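## Task

Put the cartridge marked by a wide blue band into the sealant gun. Seat it all the way forward in the cup of the gun's front ring, with its nozzle sticking out through that ring. The plunger rod can only be drawn back while its small thumb plate, just behind the handle, is held pushed toward the front of the gun. The loaded gun must end up resting on the table itself, not leaning on any other object. Then declare that the job is finished.

## Robot and tools

ROBOT. Two arms, left_arm and right_arm, each with a two-finger gripper. Each arm sits on a tilted plate, and one metal frame behind them carries both plates; for the clearance check a plate and its half of the frame belong to that arm. Calibrated bases in the scene frame: left_arm (-0.038, +0.263, +0.105) m, quat_wxyz (+0.980, -0.154, +0.127, +0.019); right_arm (-0.001, -0.257, +0.105) m, quat_wxyz (+0.980, +0.152, +0.130, -0.005).

FRAME. Every position, quaternion and target is in the scene frame: origin at table-top height halfway between the two nominal bases, +x pointing out over the table, +z up, left_arm on the +y side (arm names do not match image sides). Reported hand poses can be wrong by a few centimetres, more when an arm reaches far.

GRIPPER. Fingers extend along the gripper's +z axis and close along its y axis. end_effector_position is the point between the pads, about 1 cm short of the fingertips.

THE ROW. Moving tools take rows of 16 numbers: left_arm x, y, z (metres), qw, qx, qy, qz (unit quaternion, w first), opening; then the same eight for right_arm. Position and quaternion are an absolute pose for that gripper in the scene frame, not an offset. Opening runs from -1 (shut) to +1 (fully open, 0.094 m). Both arms always appear, even if one stays still. For a resting arm that touches nothing, repeat in every call the exact position and quaternion from the last result before it stopped, plus its desired opening. To keep a gripper's attitude, repeat the same commanded quaternion rather than copying the drifted reported one. Sending an arm its measured pose can relax or end a push.

execute_actions(actions, cameras). actions is a list of actions; each action is a list of up to 15 rows, one row per 1/30 s control step; a short action keeps its last row for the remaining steps of its 15. An action is rejected for both arms if any target lies over 0.6 m from that gripper's current position along any of the gripper's own axes; if the first action fails this against the latest reported state, or any action is malformed, the whole call is rejected. An empty list just reports state and images. cameras: list of names; omitted, null or ["all"] gives all, [] gives none, an unknown name invalidates the call.

move(target, speed, blend, opening_speed, blocking, cameras). target: one 16-number row, or a list of up to 15 rows visited in order, each a straight-line path from the Hand target. No 0.6 m limit here. speed: m/s, 0.002 to 0.5, default 0.25, one value or one per target; rotation is capped at twice that in rad/s. blend: metres of corner rounding per intermediate target, default 0 (stop at each). opening_speed: rate of the commanded opening per second on the -1..+1 scale, at least 0.2; use a low value on fragile items. blocking=false returns after about 0.5 s while the move continues; a new move takes over from the current point. Paths do not avoid obstacles or the other arm; faster moves lag and overshoot more, especially with a nearly straight arm, and hit harder. Aiming far beyond a contact presses harder. Route around an arm's own base, not near it, or its shoulder posture may flip. New openings of the first target go out at the start; those of later targets are applied only after all motion settles there. The result adds a move: line: done, off_target, moving, held or fault, plus any limits (limits=paced: command clipped; limits=held: steps withheld). Arms not named in the ending are done (within 10 mm and 2 degrees). Neither done nor off_target tells you about contact.

wait(seconds): 0 to 10, arms keep their last command; a running move continues. stop(): brakes a running move, needing some distance. zoom_image(camera, region): region [x0, y0, x1, y1] in pixels, top-left origin, at most 504 by 504, on the latest image of one of cam_head_left, cam_head_right, cam_high, cam_low, cam_left_wrist, cam_right_wrist (each 896x504). read_manual(section): only "licences"; no motion. finished_scene(scene): integer number of the current scene; ends it irreversibly.

RESULTS. Each step the controller limits the commanded pose to 100 mm and 20 degrees from the measured one, so one action may fall short; the Hand target line shows where each arm is actually being sent, and you must command the remainder next time. Friction and weight may leave a hand a centimetre or more off in free air. Tool commands lists present gripper commands; a 0 you send is a real command. grip_measured is the measured opening on the -1..+1 scale; empty it reads up to ~1.6 mm wide; on a hard part under full squeeze it reads about 0.064 below the part's width, more on small or round parts. The squeeze (about 50-64 N per pad) reaches its limit roughly 0.05 below first-contact reading. To release, command well above grip_measured. Joint velocities may read within noise. Joint torques follow the joint order, include gravity, carry offsets and noise; joints 1-3 wrap sign past ±28 N m.

HEAT. Holding loads, stretching out or pushing at an unreachable pose heats motors. MOTOR HOT appears at 75 °C; at 90 °C an OVER-TEMPERATURE FAULT folds that arm and disables it; at 100 °C it goes limp.

AVOID. Dropping things, letting go of moving parts, slams, hard impacts and very strong pushes; anything leaving the table; collisions or squeezes between the arms (grippers and wrist cameras are not guarded by the clearance check). Expect occasional brief tugs on held parts or nudges to loose ones. The goal must still hold after the robot lets go.

Each tool is called in YAML: its name, and indented under it one key for each argument.

## Session

execute_actions:
  actions: []

Scene clock: 0.00 s.
left_arm: end_effector_position=(+0.2940, +0.2678, +0.2384) grip_measured=+1.000 end_effector_quat_wxyz=(+0.410, +0.453, +0.791, +0.024) | right_arm: end_effector_position=(+0.1816, -0.1525, +0.2639) grip_measured=+1.000 end_effector_quat_wxyz=(+0.500, -0.387, +0.696, +0.340)
Joint positions: left_arm=[-0.215 0.796 0.693 -0.477 -0.007 1.05 0.094] | right_arm=[0.386 0.16 0.343 -0.663 -0.538 -0.574 0.094]
Joint velocities: within noise
Joint torques (N m): no reading
Motor temperatures (°C): left_arm=[21 23 23 20 20 20 19] | right_arm=[21 27 26 21 20 22 22]
Heat: left arm: 23 °C; right arm: 27 °C.
Hand target: left_arm +0.2931, +0.2664, +0.2411; +0.414, +0.453, +0.789, +0.020 | right_arm +0.1810, -0.1528, +0.2687; +0.505, -0.388, +0.691, +0.342
Tool commands: left_gripper/opening=+1.0 right_gripper/opening=+1.0

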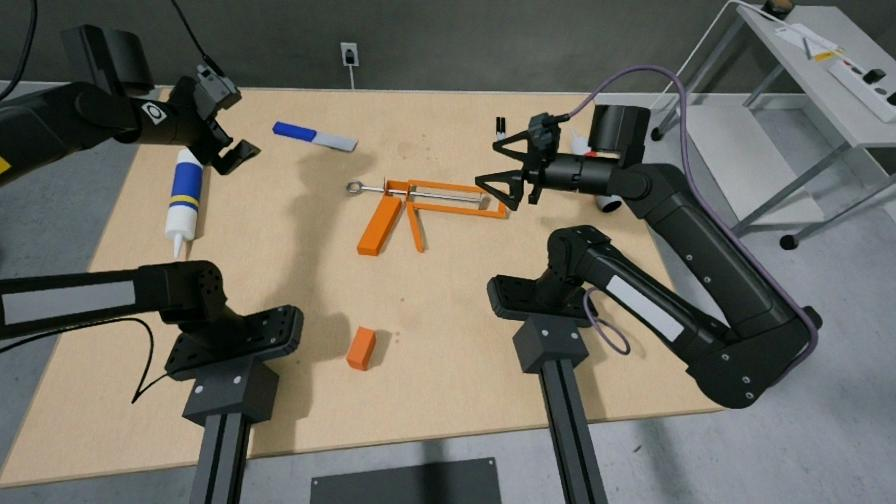

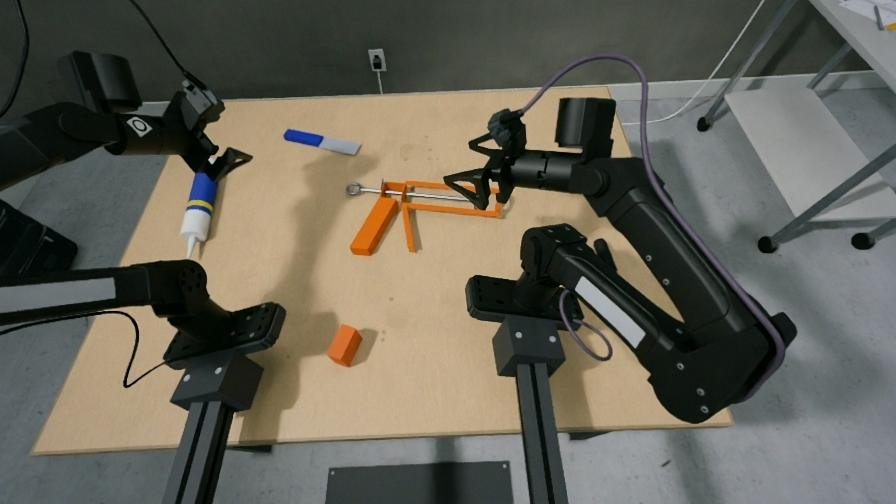

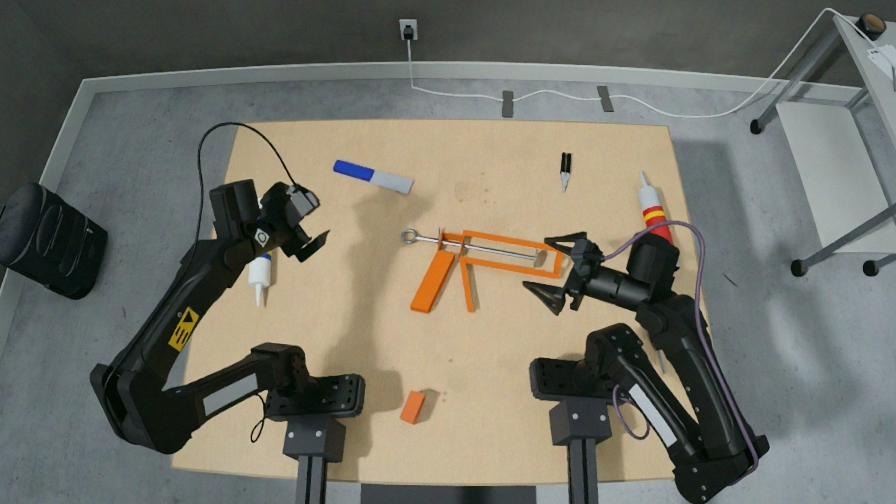

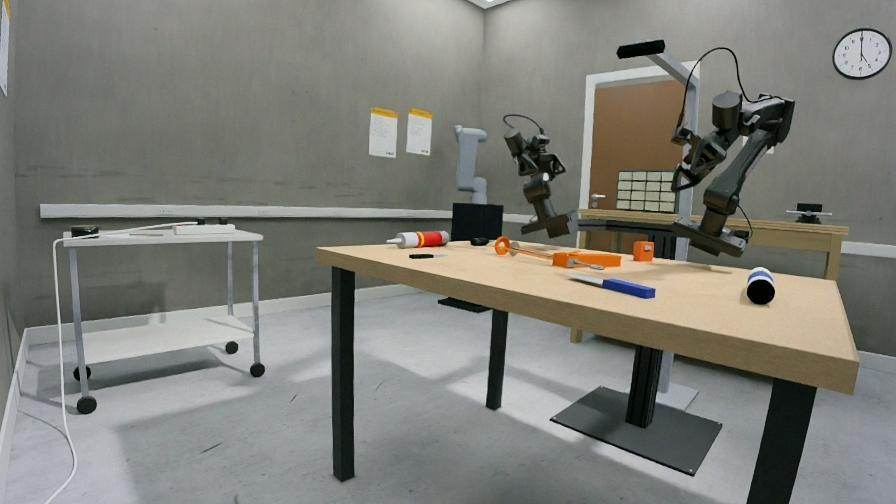

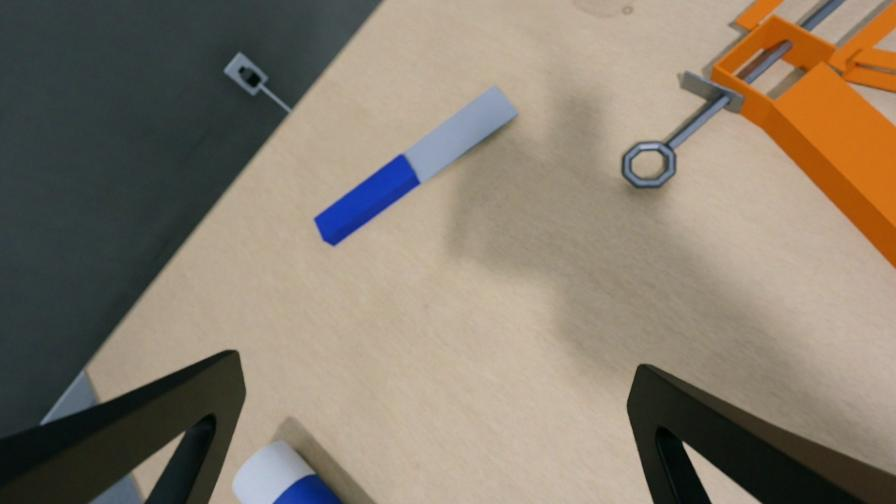

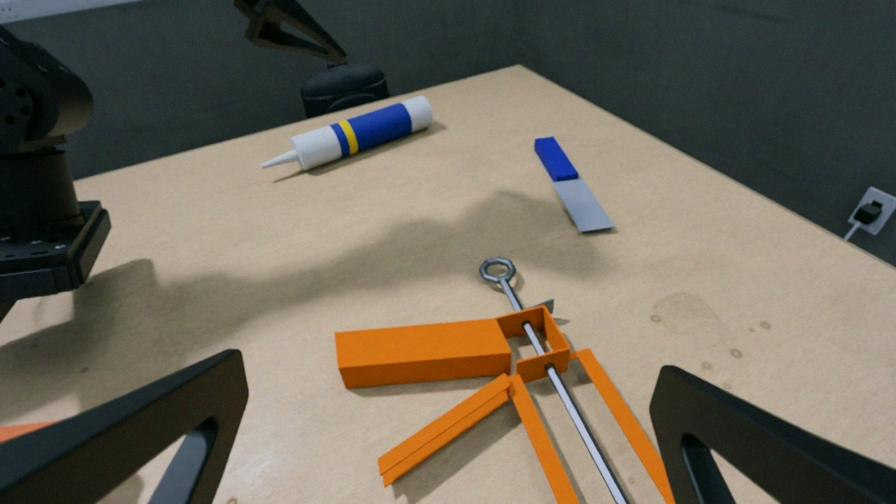

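zoom_image:
  camera: "cam_high"
  region: [380, 190, 604, 330]

zoom_image:
  camera: "cam_head_left"
  region: [330, 150, 554, 276]

zoom_image:
  camera: "cam_low"
  region: [380, 200, 780, 320]

zoom_image:
  camera: "cam_right_wrist"
  region: [320, 230, 720, 504]

Scaled by 2.250 from the camera's 896x504 image, which has a finer 1280x720 frame.

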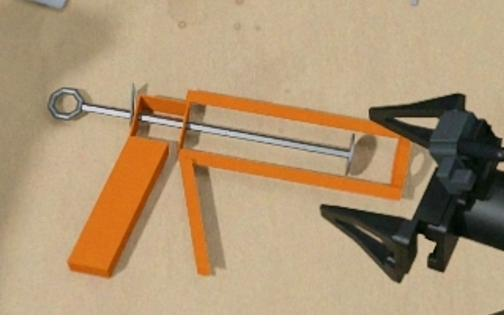

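Scaled by 2.250 from the camera's 896x504 image, which has a finer 1280x720 frame.

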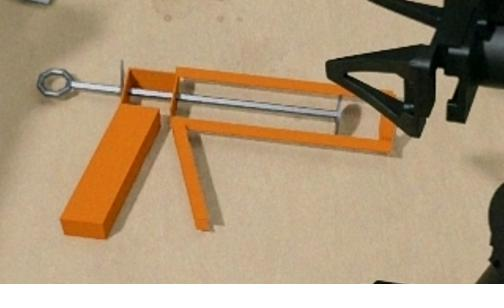

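Scaled by 1.260 from the camera's 896x504 image, which has a finer 1280x720 frame.

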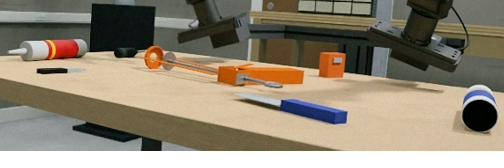

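Scaled by 1.260 from the camera's 896x504 image, which has a finer 1280x720 frame.

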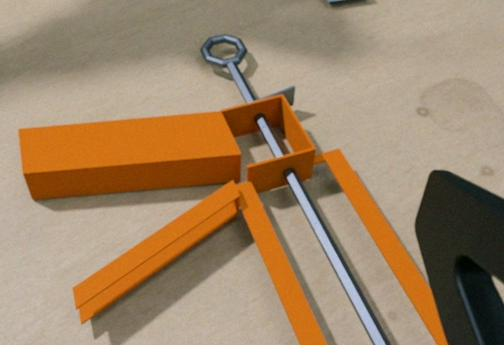

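zoom_image:
  camera: "cam_high"
  region: [540, 130, 740, 400]

zoom_image:
  camera: "cam_head_left"
  region: [100, 100, 300, 280]

zoom_image:
  camera: "cam_low"
  region: [380, 220, 580, 280]

zoom_image:
  camera: "cam_right_wrist"
  region: [240, 50, 640, 274]

Scaled by 1.867 from the camera's 896x504 image, which has a finer 1280x720 frame.

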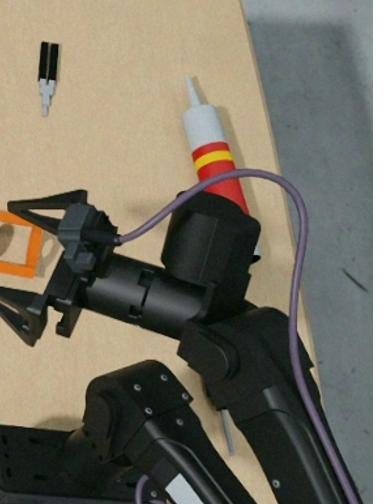

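Scaled by 2.520 from the camera's 896x504 image, which has a finer 1280x720 frame.

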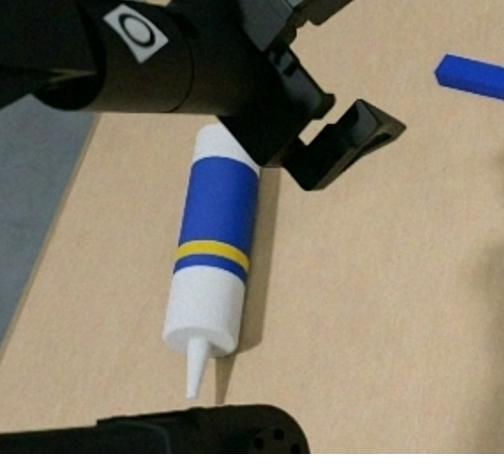

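Scaled by 2.520 from the camera's 896x504 image, which has a finer 1280x720 frame.

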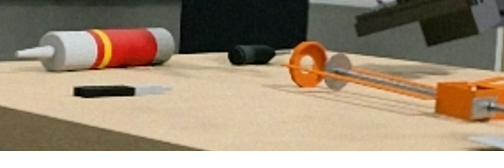

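Scaled by 1.260 from the camera's 896x504 image, which has a finer 1280x720 frame.

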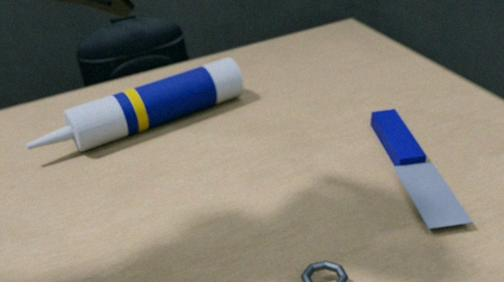

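move:
  target: [0.27, 0.36, 0.30, 0, 0, 1, 0, 1, 0.30, -0.08, 0.30, 0, 0, 1, 0, 1]

Scene clock: 85.73 s.
left_arm: end_effector_position=(+0.2695, +0.3576, +0.2927) grip_measured=+1.000 end_effector_quat_wxyz=(+0.045, +0.013, +0.999, -0.002) | right_arm: end_effector_position=(+0.2984, -0.0816, +0.2958) grip_measured=+1.000 end_effector_quat_wxyz=(+0.040, -0.005, +0.998, +0.042)
Joint positions: left_arm=[-0.215 1.325 1.623 -1.574 -0.359 -0.082 0.094] | right_arm=[0.976 1.829 1.825 -1.553 0.406 0.928 0.094]
Joint velocities: within noise
Joint torques (N m): left_arm=[-0.9 -6.08 7.25 0.29 0.12 -0.11] | right_arm=[2.78 -4.81 8.59 0.28 -0.03 0.14]
Motor temperatures (°C): left_arm=[21 23 27 24 21 20 19] | right_arm=[21 27 29 26 21 22 22]
Heat: left arm: 27 °C; right arm: 29 °C.
Hand target: left_arm +0.2700, +0.3600, +0.2992; +0.051, +0.001, +0.999, -0.007 | right_arm +0.2999, -0.0800, +0.2994; +0.038, -0.001, +0.998, +0.045
Off the commanded pose: left_arm 0.008 m, 5 deg | right_arm 0.005 m, 7 deg.
joint sent to its limit (left arm) — joint 4 (wrist pitch), lower limit. The joint targets are off in orientation, not in position.
joint sent to its limit (right arm) — joint 4 (wrist pitch), lower limit. The joint targets are off in orientation, not in position.
move: off_target (left_arm, right_arm)

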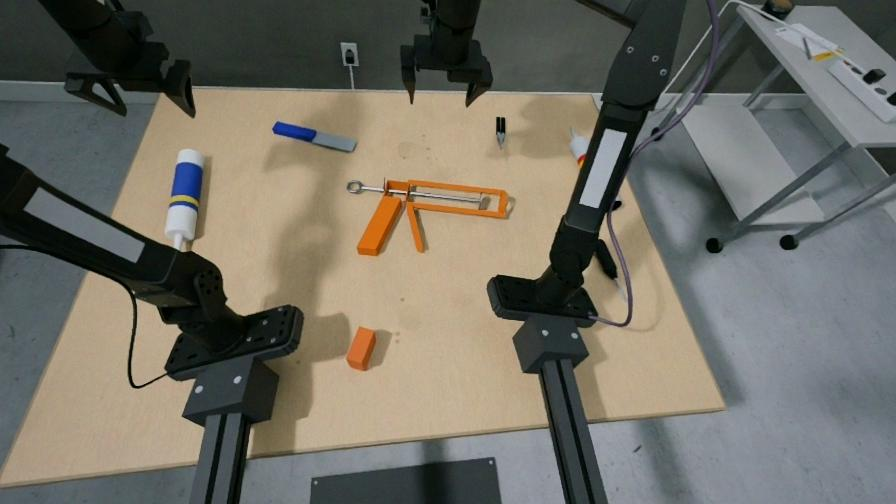

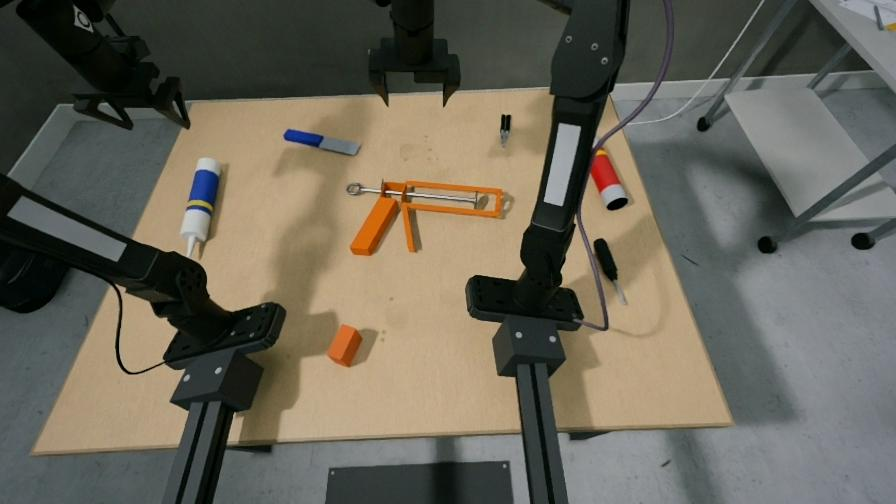

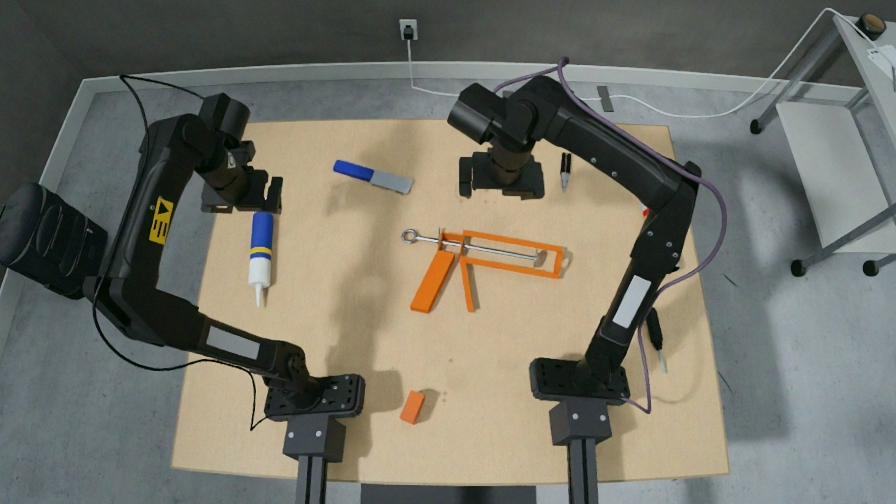

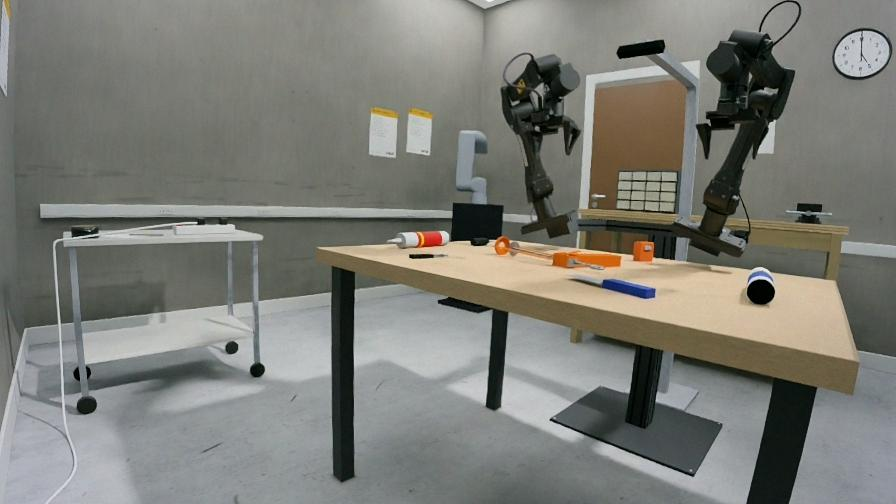

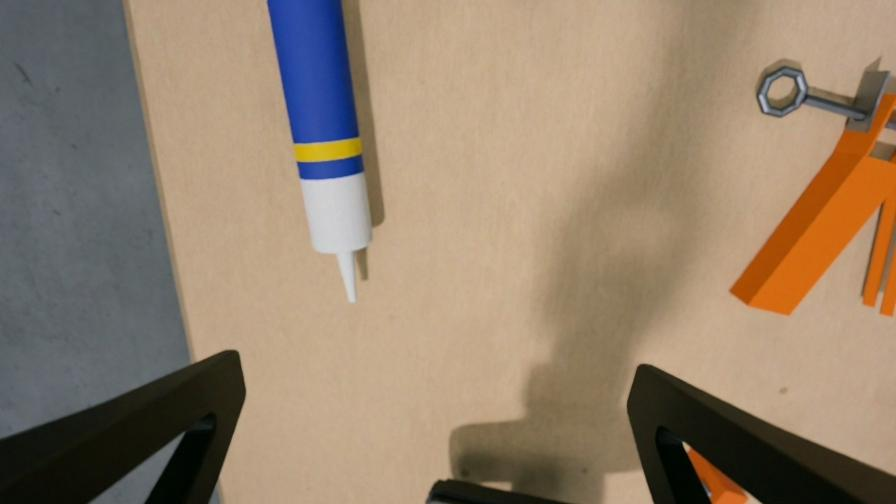

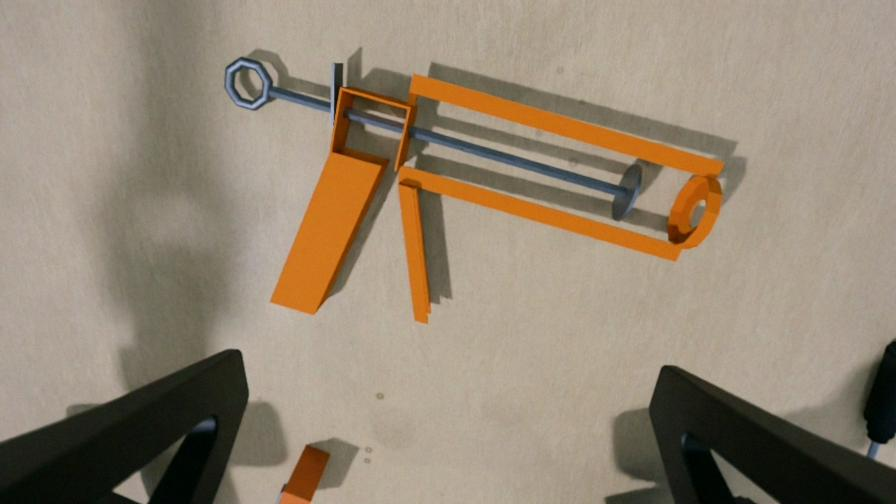

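zoom_image:
  camera: "cam_right_wrist"
  region: [210, 40, 460, 190]

zoom_image:
  camera: "cam_right_wrist"
  region: [560, 120, 760, 280]

zoom_image:
  camera: "cam_left_wrist"
  region: [700, 40, 896, 160]

Scaled by 2.016 from the camera's 896x504 image, which has a finer 1280x720 frame.

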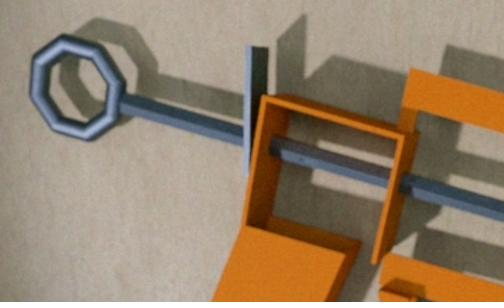

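Scaled by 2.520 from the camera's 896x504 image, which has a finer 1280x720 frame.

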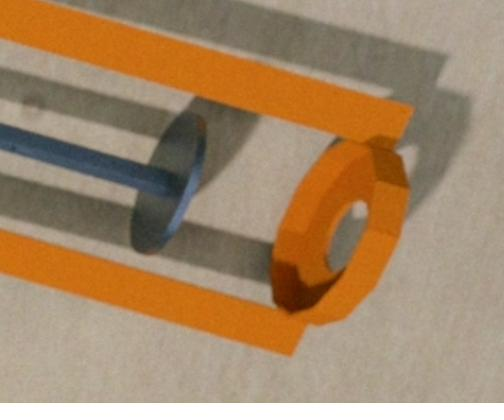

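Scaled by 2.571 from the camera's 896x504 image, which has a finer 1280x720 frame.

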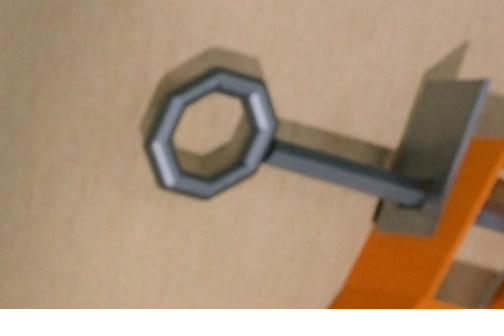

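move:
  target: [0.335, 0.19, 0.16, 0.1339, 0.6271, -0.7594, 0.1105, 1, 0.35, -0.005, 0.13, 0, 0.095, 0.9955, 0, 1]

Scene clock: 196.23 s.
left_arm: end_effector_position=(+0.3428, +0.2009, +0.1682) grip_measured=+1.000 end_effector_quat_wxyz=(-0.119, -0.632, +0.756, -0.119) | right_arm: end_effector_position=(+0.3434, -0.0128, +0.1285) grip_measured=+1.000 end_effector_quat_wxyz=(-0.006, +0.086, +0.996, -0.011)
Joint positions: left_arm=[-0.315 1.733 1.477 -1.098 -0.036 -1.629 0.094] | right_arm=[0.821 2.256 1.799 -1.189 0.405 1.003 0.094]
Joint velocities: within noise
Joint torques (N m): left_arm=[-5.01 -7.62 4.05 0.36 0.32 -0.12] | right_arm=[4.03 -8.01 8.72 0.32 -0.05 0.09]
Motor temperatures (°C): left_arm=[22 24 26 21 21 20 19] | right_arm=[22 29 30 23 21 22 22]
Heat: left arm: 26 °C; right arm: 30 °C.
Hand target: left_arm +0.3347, +0.1904, +0.1602; -0.134, -0.627, +0.759, -0.110 | right_arm +0.3499, -0.0053, +0.1302; +0.000, +0.095, +0.995, +0.000
Off the commanded pose: left_arm 0.016 m, 2 deg | right_arm 0.010 m, 2 deg.
move: off_target (left_arm)

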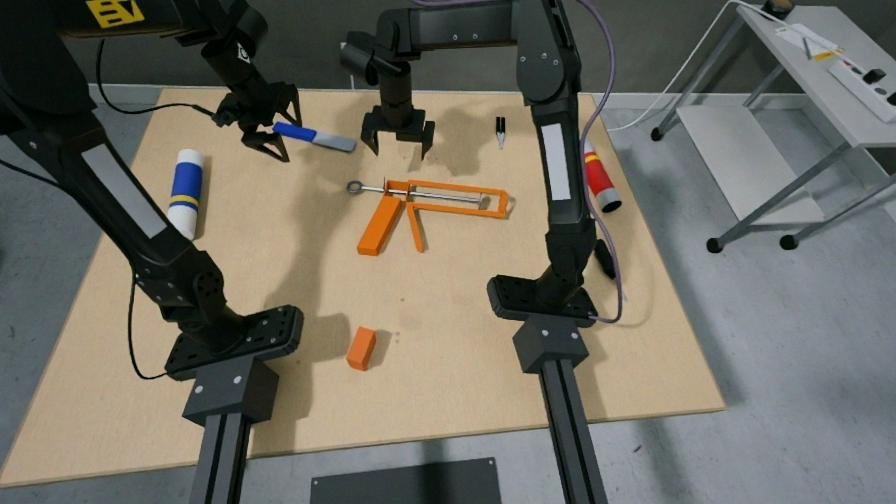

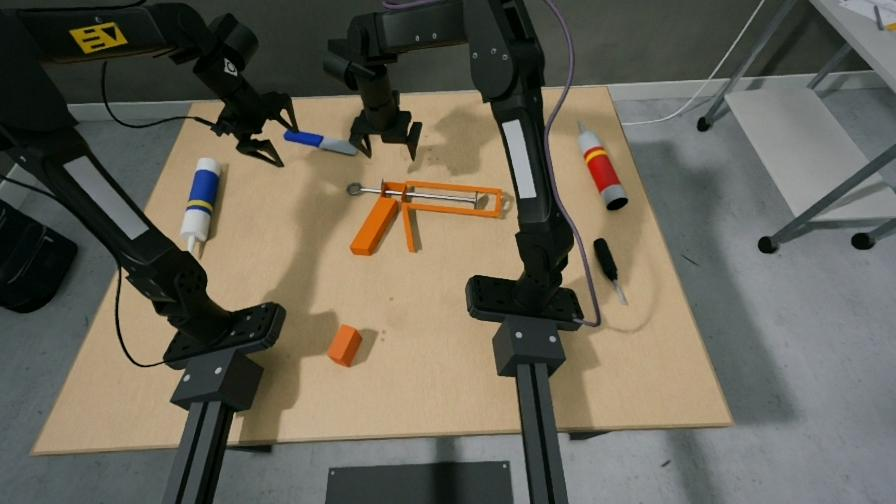

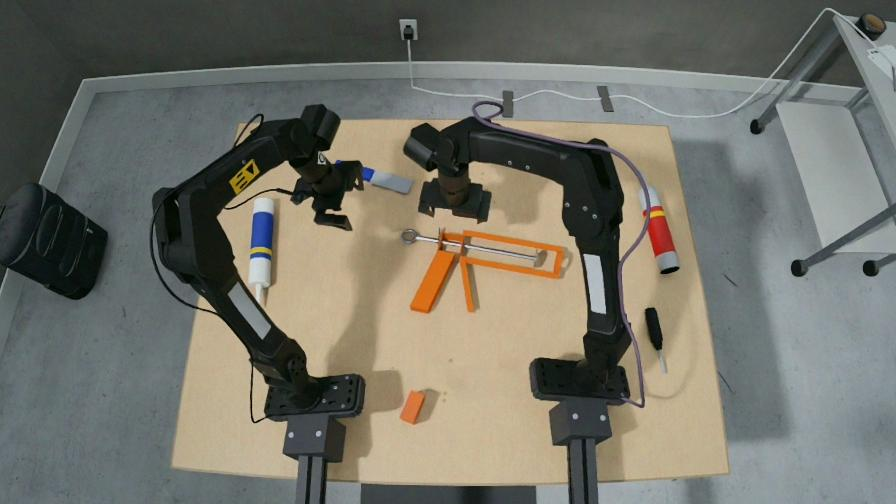

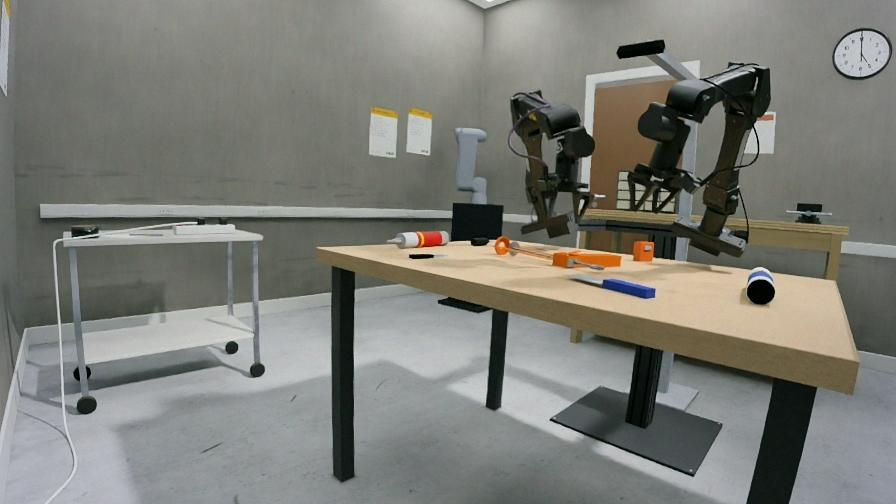

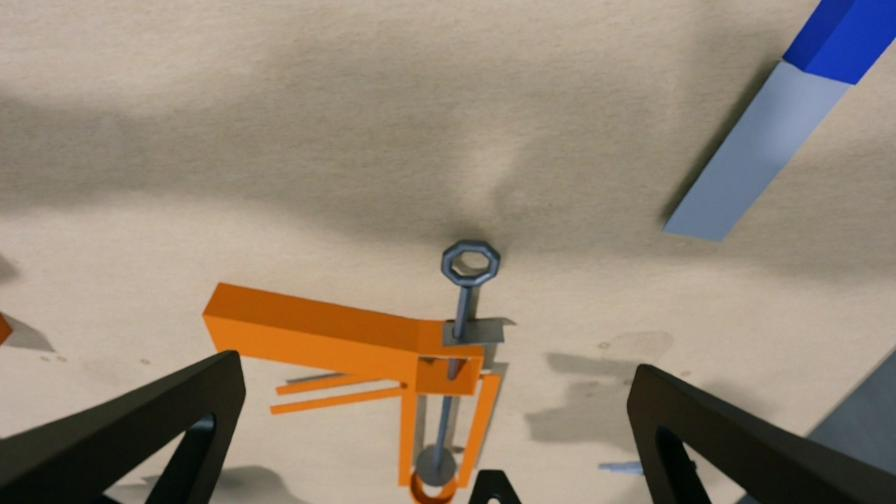

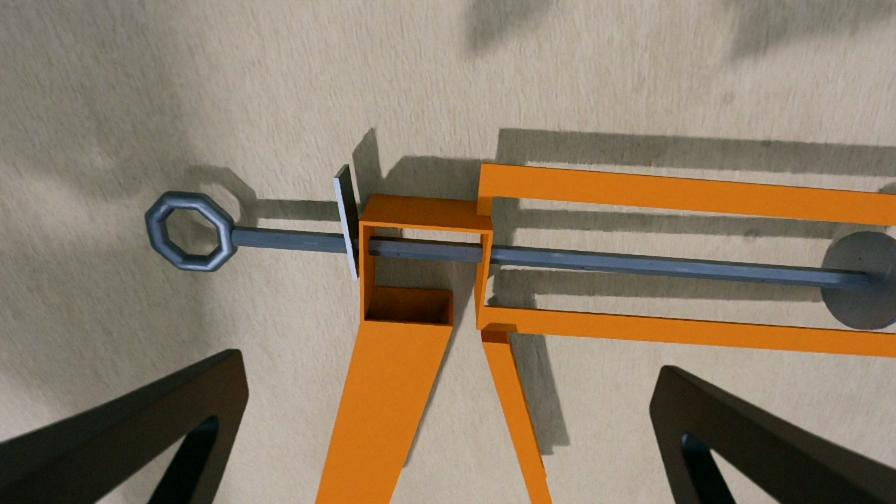

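zoom_image:
  camera: "cam_right_wrist"
  region: [460, 140, 700, 360]

zoom_image:
  camera: "cam_left_wrist"
  region: [380, 300, 540, 504]

zoom_image:
  camera: "cam_right_wrist"
  region: [120, 140, 500, 360]

zoom_image:
  camera: "cam_low"
  region: [480, 225, 640, 285]

Scaled by 2.100 from the camera's 896x504 image, which has a finer 1280x720 frame.

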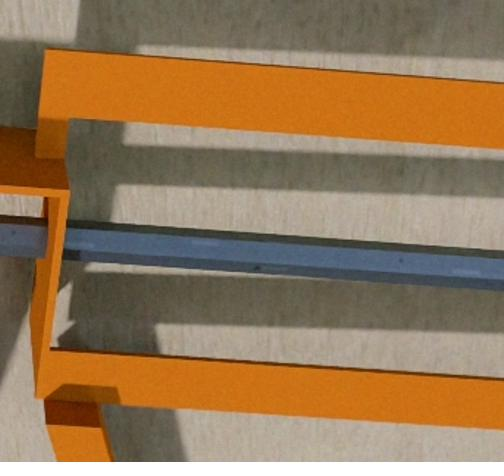

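Scaled by 2.471 from the camera's 896x504 image, which has a finer 1280x720 frame.

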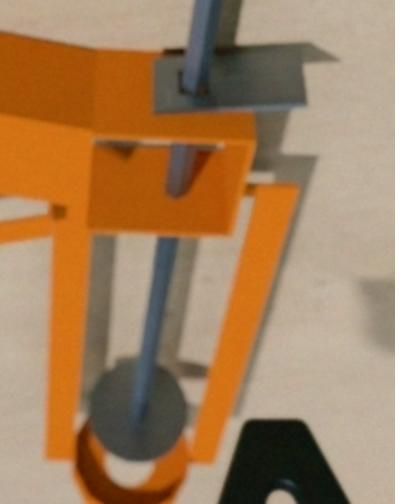

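Scaled by 1.326 from the camera's 896x504 image, which has a finer 1280x720 frame.

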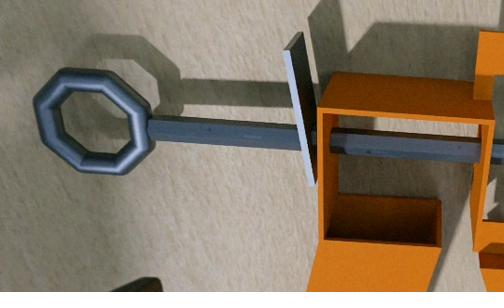

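Scaled by 3.150 from the camera's 896x504 image, which has a finer 1280x720 frame.

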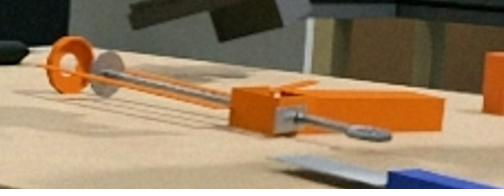

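move:
  target: [0.335, 0.19, 0.16, 0.1339, 0.6271, -0.7594, 0.1105, 1, 0.358, 0.0055, 0.065, 0, 0.095, 0.9955, 0, 1]
  speed: 0.15
  cameras: ["cam_right_wrist","cam_low","cam_left_wrist","cam_head_left"]

Scene clock: 266.87 s.
left_arm: end_effector_position=(+0.3429, +0.2007, +0.1683) grip_measured=+1.000 end_effector_quat_wxyz=(-0.119, -0.633, +0.756, -0.120) | right_arm: end_effector_position=(+0.3618, +0.0033, +0.0702) grip_measured=+1.000 end_effector_quat_wxyz=(+0.002, +0.102, +0.995, +0.001)
Joint positions: left_arm=[-0.315 1.733 1.477 -1.098 -0.035 -1.63 0.094] | right_arm=[0.765 2.372 1.782 -0.998 0.405 0.961 0.094]
Joint velocities: within noise
Joint torques (N m): left_arm=[-4.98 -7.65 4.05 0.36 0.32 -0.12] | right_arm=[4.46 -9.06 4.68 0.35 -0.03 -0.06]
Motor temperatures (°C): left_arm=[23 24 25 21 21 20 19] | right_arm=[22 32 29 22 21 22 22]
Heat: left arm: 25 °C; right arm: 32 °C.
Hand target: left_arm +0.3347, +0.1904, +0.1602; -0.134, -0.627, +0.759, -0.110 | right_arm +0.3580, +0.0055, +0.0651; +0.000, +0.095, +0.995, +0.000
Off the commanded pose: left_arm 0.016 m, 2 deg | right_arm 0.007 m, 1 deg.
move: off_target (left_arm)
Images, in order (width x height): cam_head_left 896x504, cam_low 896x504, cam_left_wrist 896x504, cam_right_wrist 896x504.

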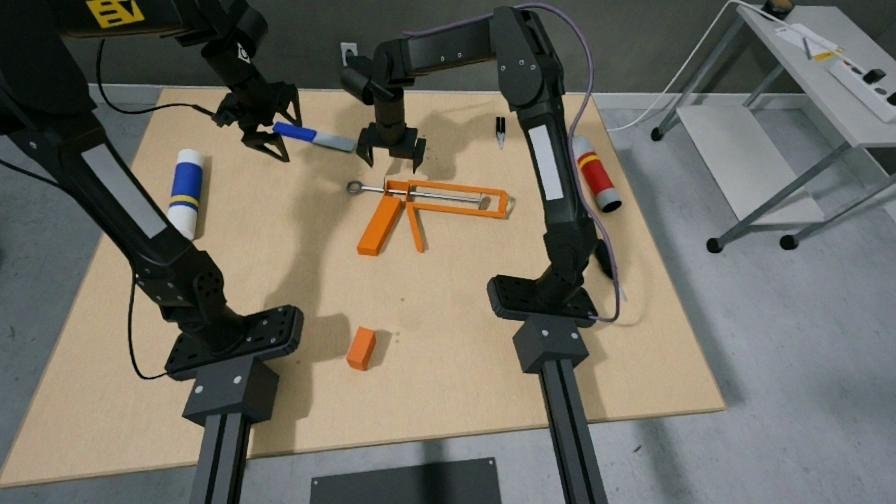

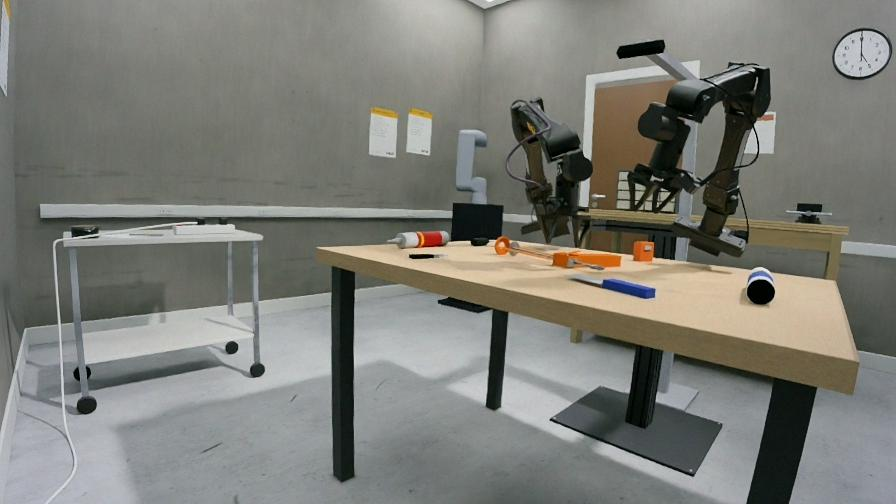

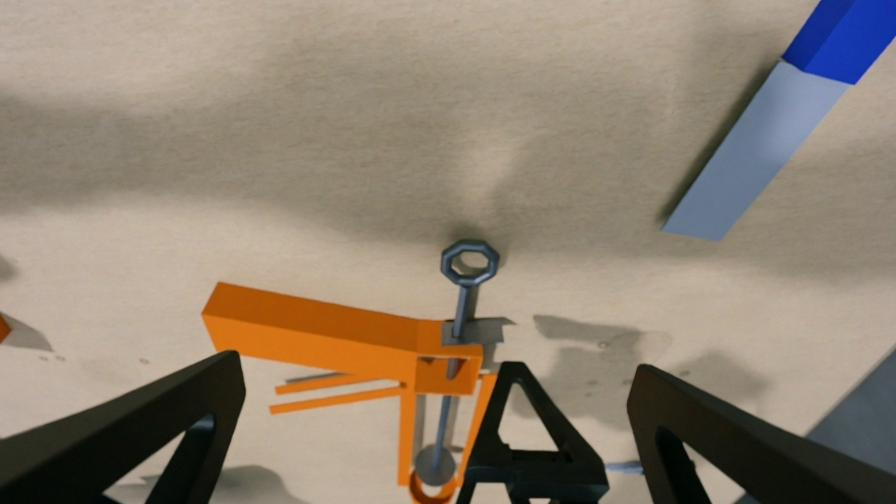

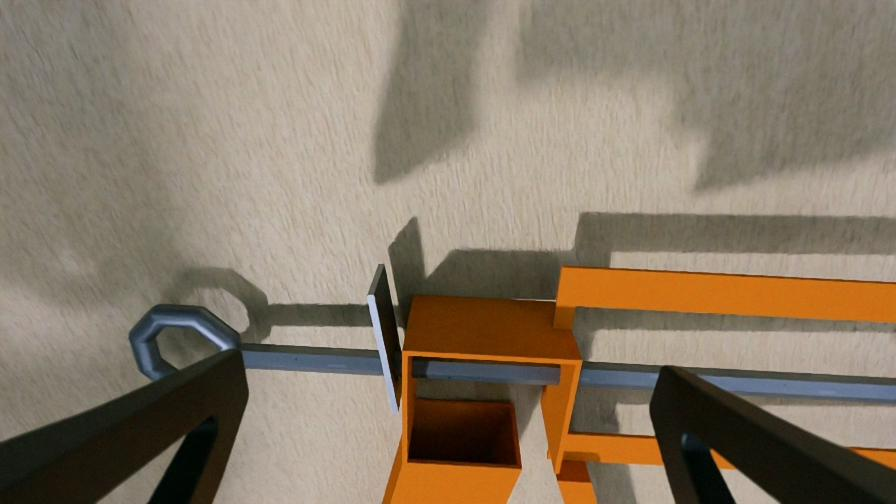

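move:
  target: [0.335, 0.19, 0.16, 0.1339, 0.6271, -0.7594, 0.1105, 1, 0.344, -0.003, 0.05, 0, 0.095, 0.9955, 0, 1]
  speed: 0.1
  cameras: ["cam_right_wrist","cam_low","cam_head_left"]

zoom_image:
  camera: "cam_low"
  region: [480, 205, 680, 285]

zoom_image:
  camera: "cam_head_left"
  region: [330, 100, 554, 276]

Scene clock: 285.97 s.
left_arm: end_effector_position=(+0.3429, +0.2007, +0.1683) grip_measured=+1.000 end_effector_quat_wxyz=(-0.119, -0.633, +0.756, -0.120) | right_arm: end_effector_position=(+0.3403, -0.0026, +0.0425) grip_measured=+1.000 end_effector_quat_wxyz=(-0.007, +0.094, +0.996, -0.010)
Joint positions: left_arm=[-0.315 1.733 1.477 -1.098 -0.035 -1.63 0.094] | right_arm=[0.762 2.372 1.654 -0.902 0.405 0.954 0.094]
Joint velocities: within noise
Joint torques (N m): left_arm=[-4.97 -7.62 4.07 0.36 0.31 -0.11] | right_arm=[4.1 -11.75 4.03 0.29 -0.03 -0.06]
Motor temperatures (°C): left_arm=[23 25 25 21 21 20 19] | right_arm=[23 31 28 22 20 22 22]
Heat: left arm: 25 °C; right arm: 31 °C.
Hand target: left_arm +0.3347, +0.1904, +0.1602; -0.134, -0.627, +0.759, -0.110 | right_arm +0.3439, -0.0030, +0.0499; +0.000, +0.095, +0.995, +0.000
Off the commanded pose: left_arm 0.016 m, 2 deg | right_arm 0.008 m, 1 deg.
move: off_target (left_arm)
Images, in order (width x height): cam_head_left 896x504, cam_low 896x504, cam_right_wrist 896x504.

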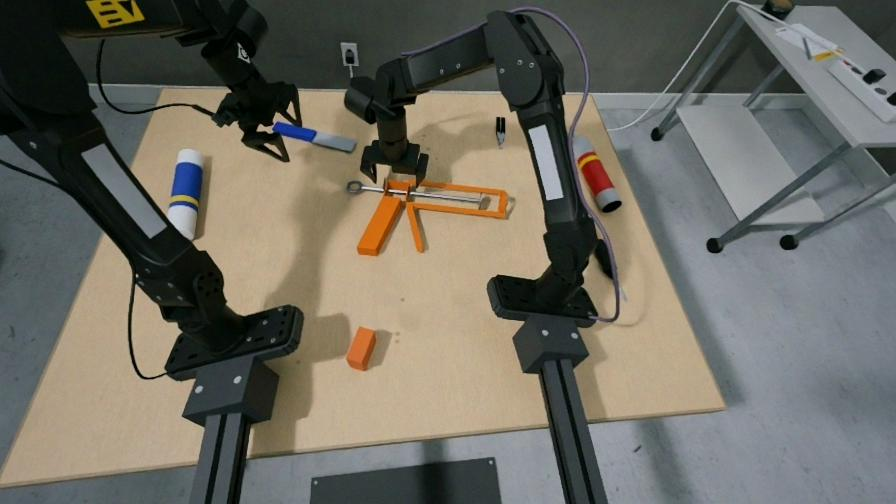

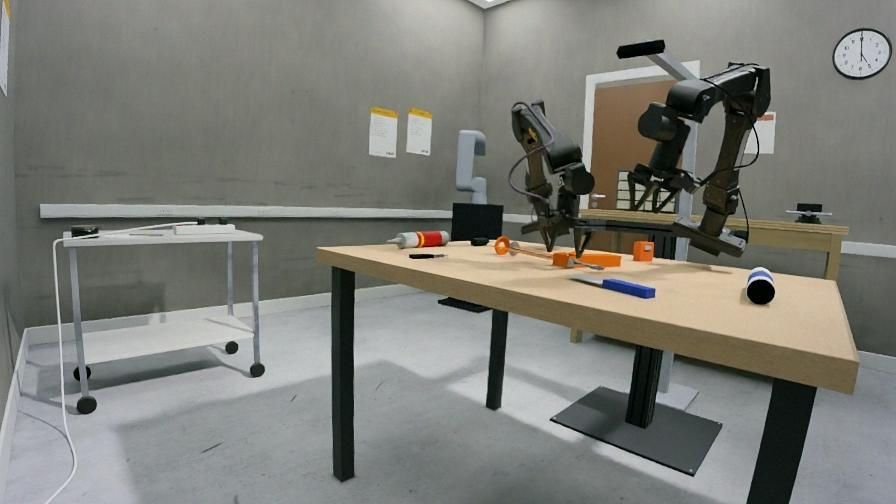

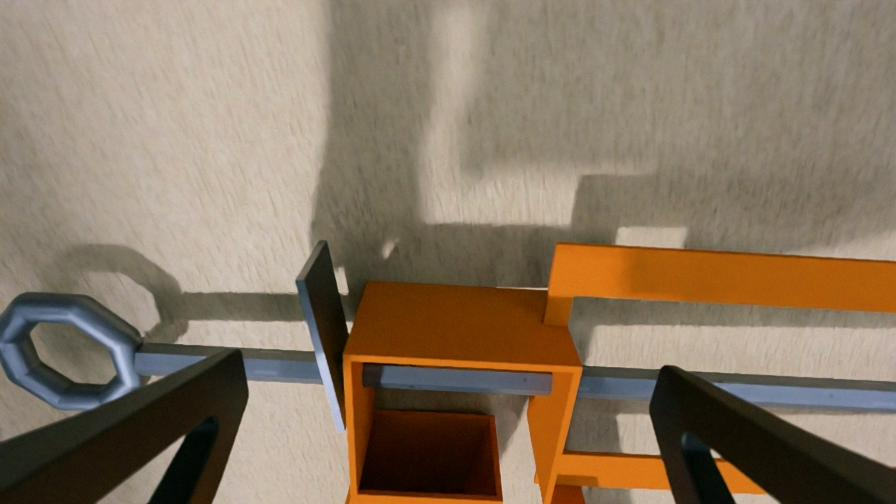

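Scaled by 2.520 from the camera's 896x504 image, which has a finer 1280x720 frame.

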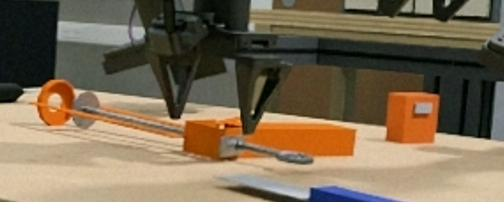

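Scaled by 2.250 from the camera's 896x504 image, which has a finer 1280x720 frame.

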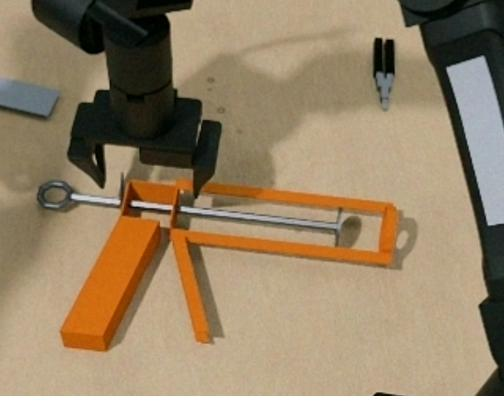

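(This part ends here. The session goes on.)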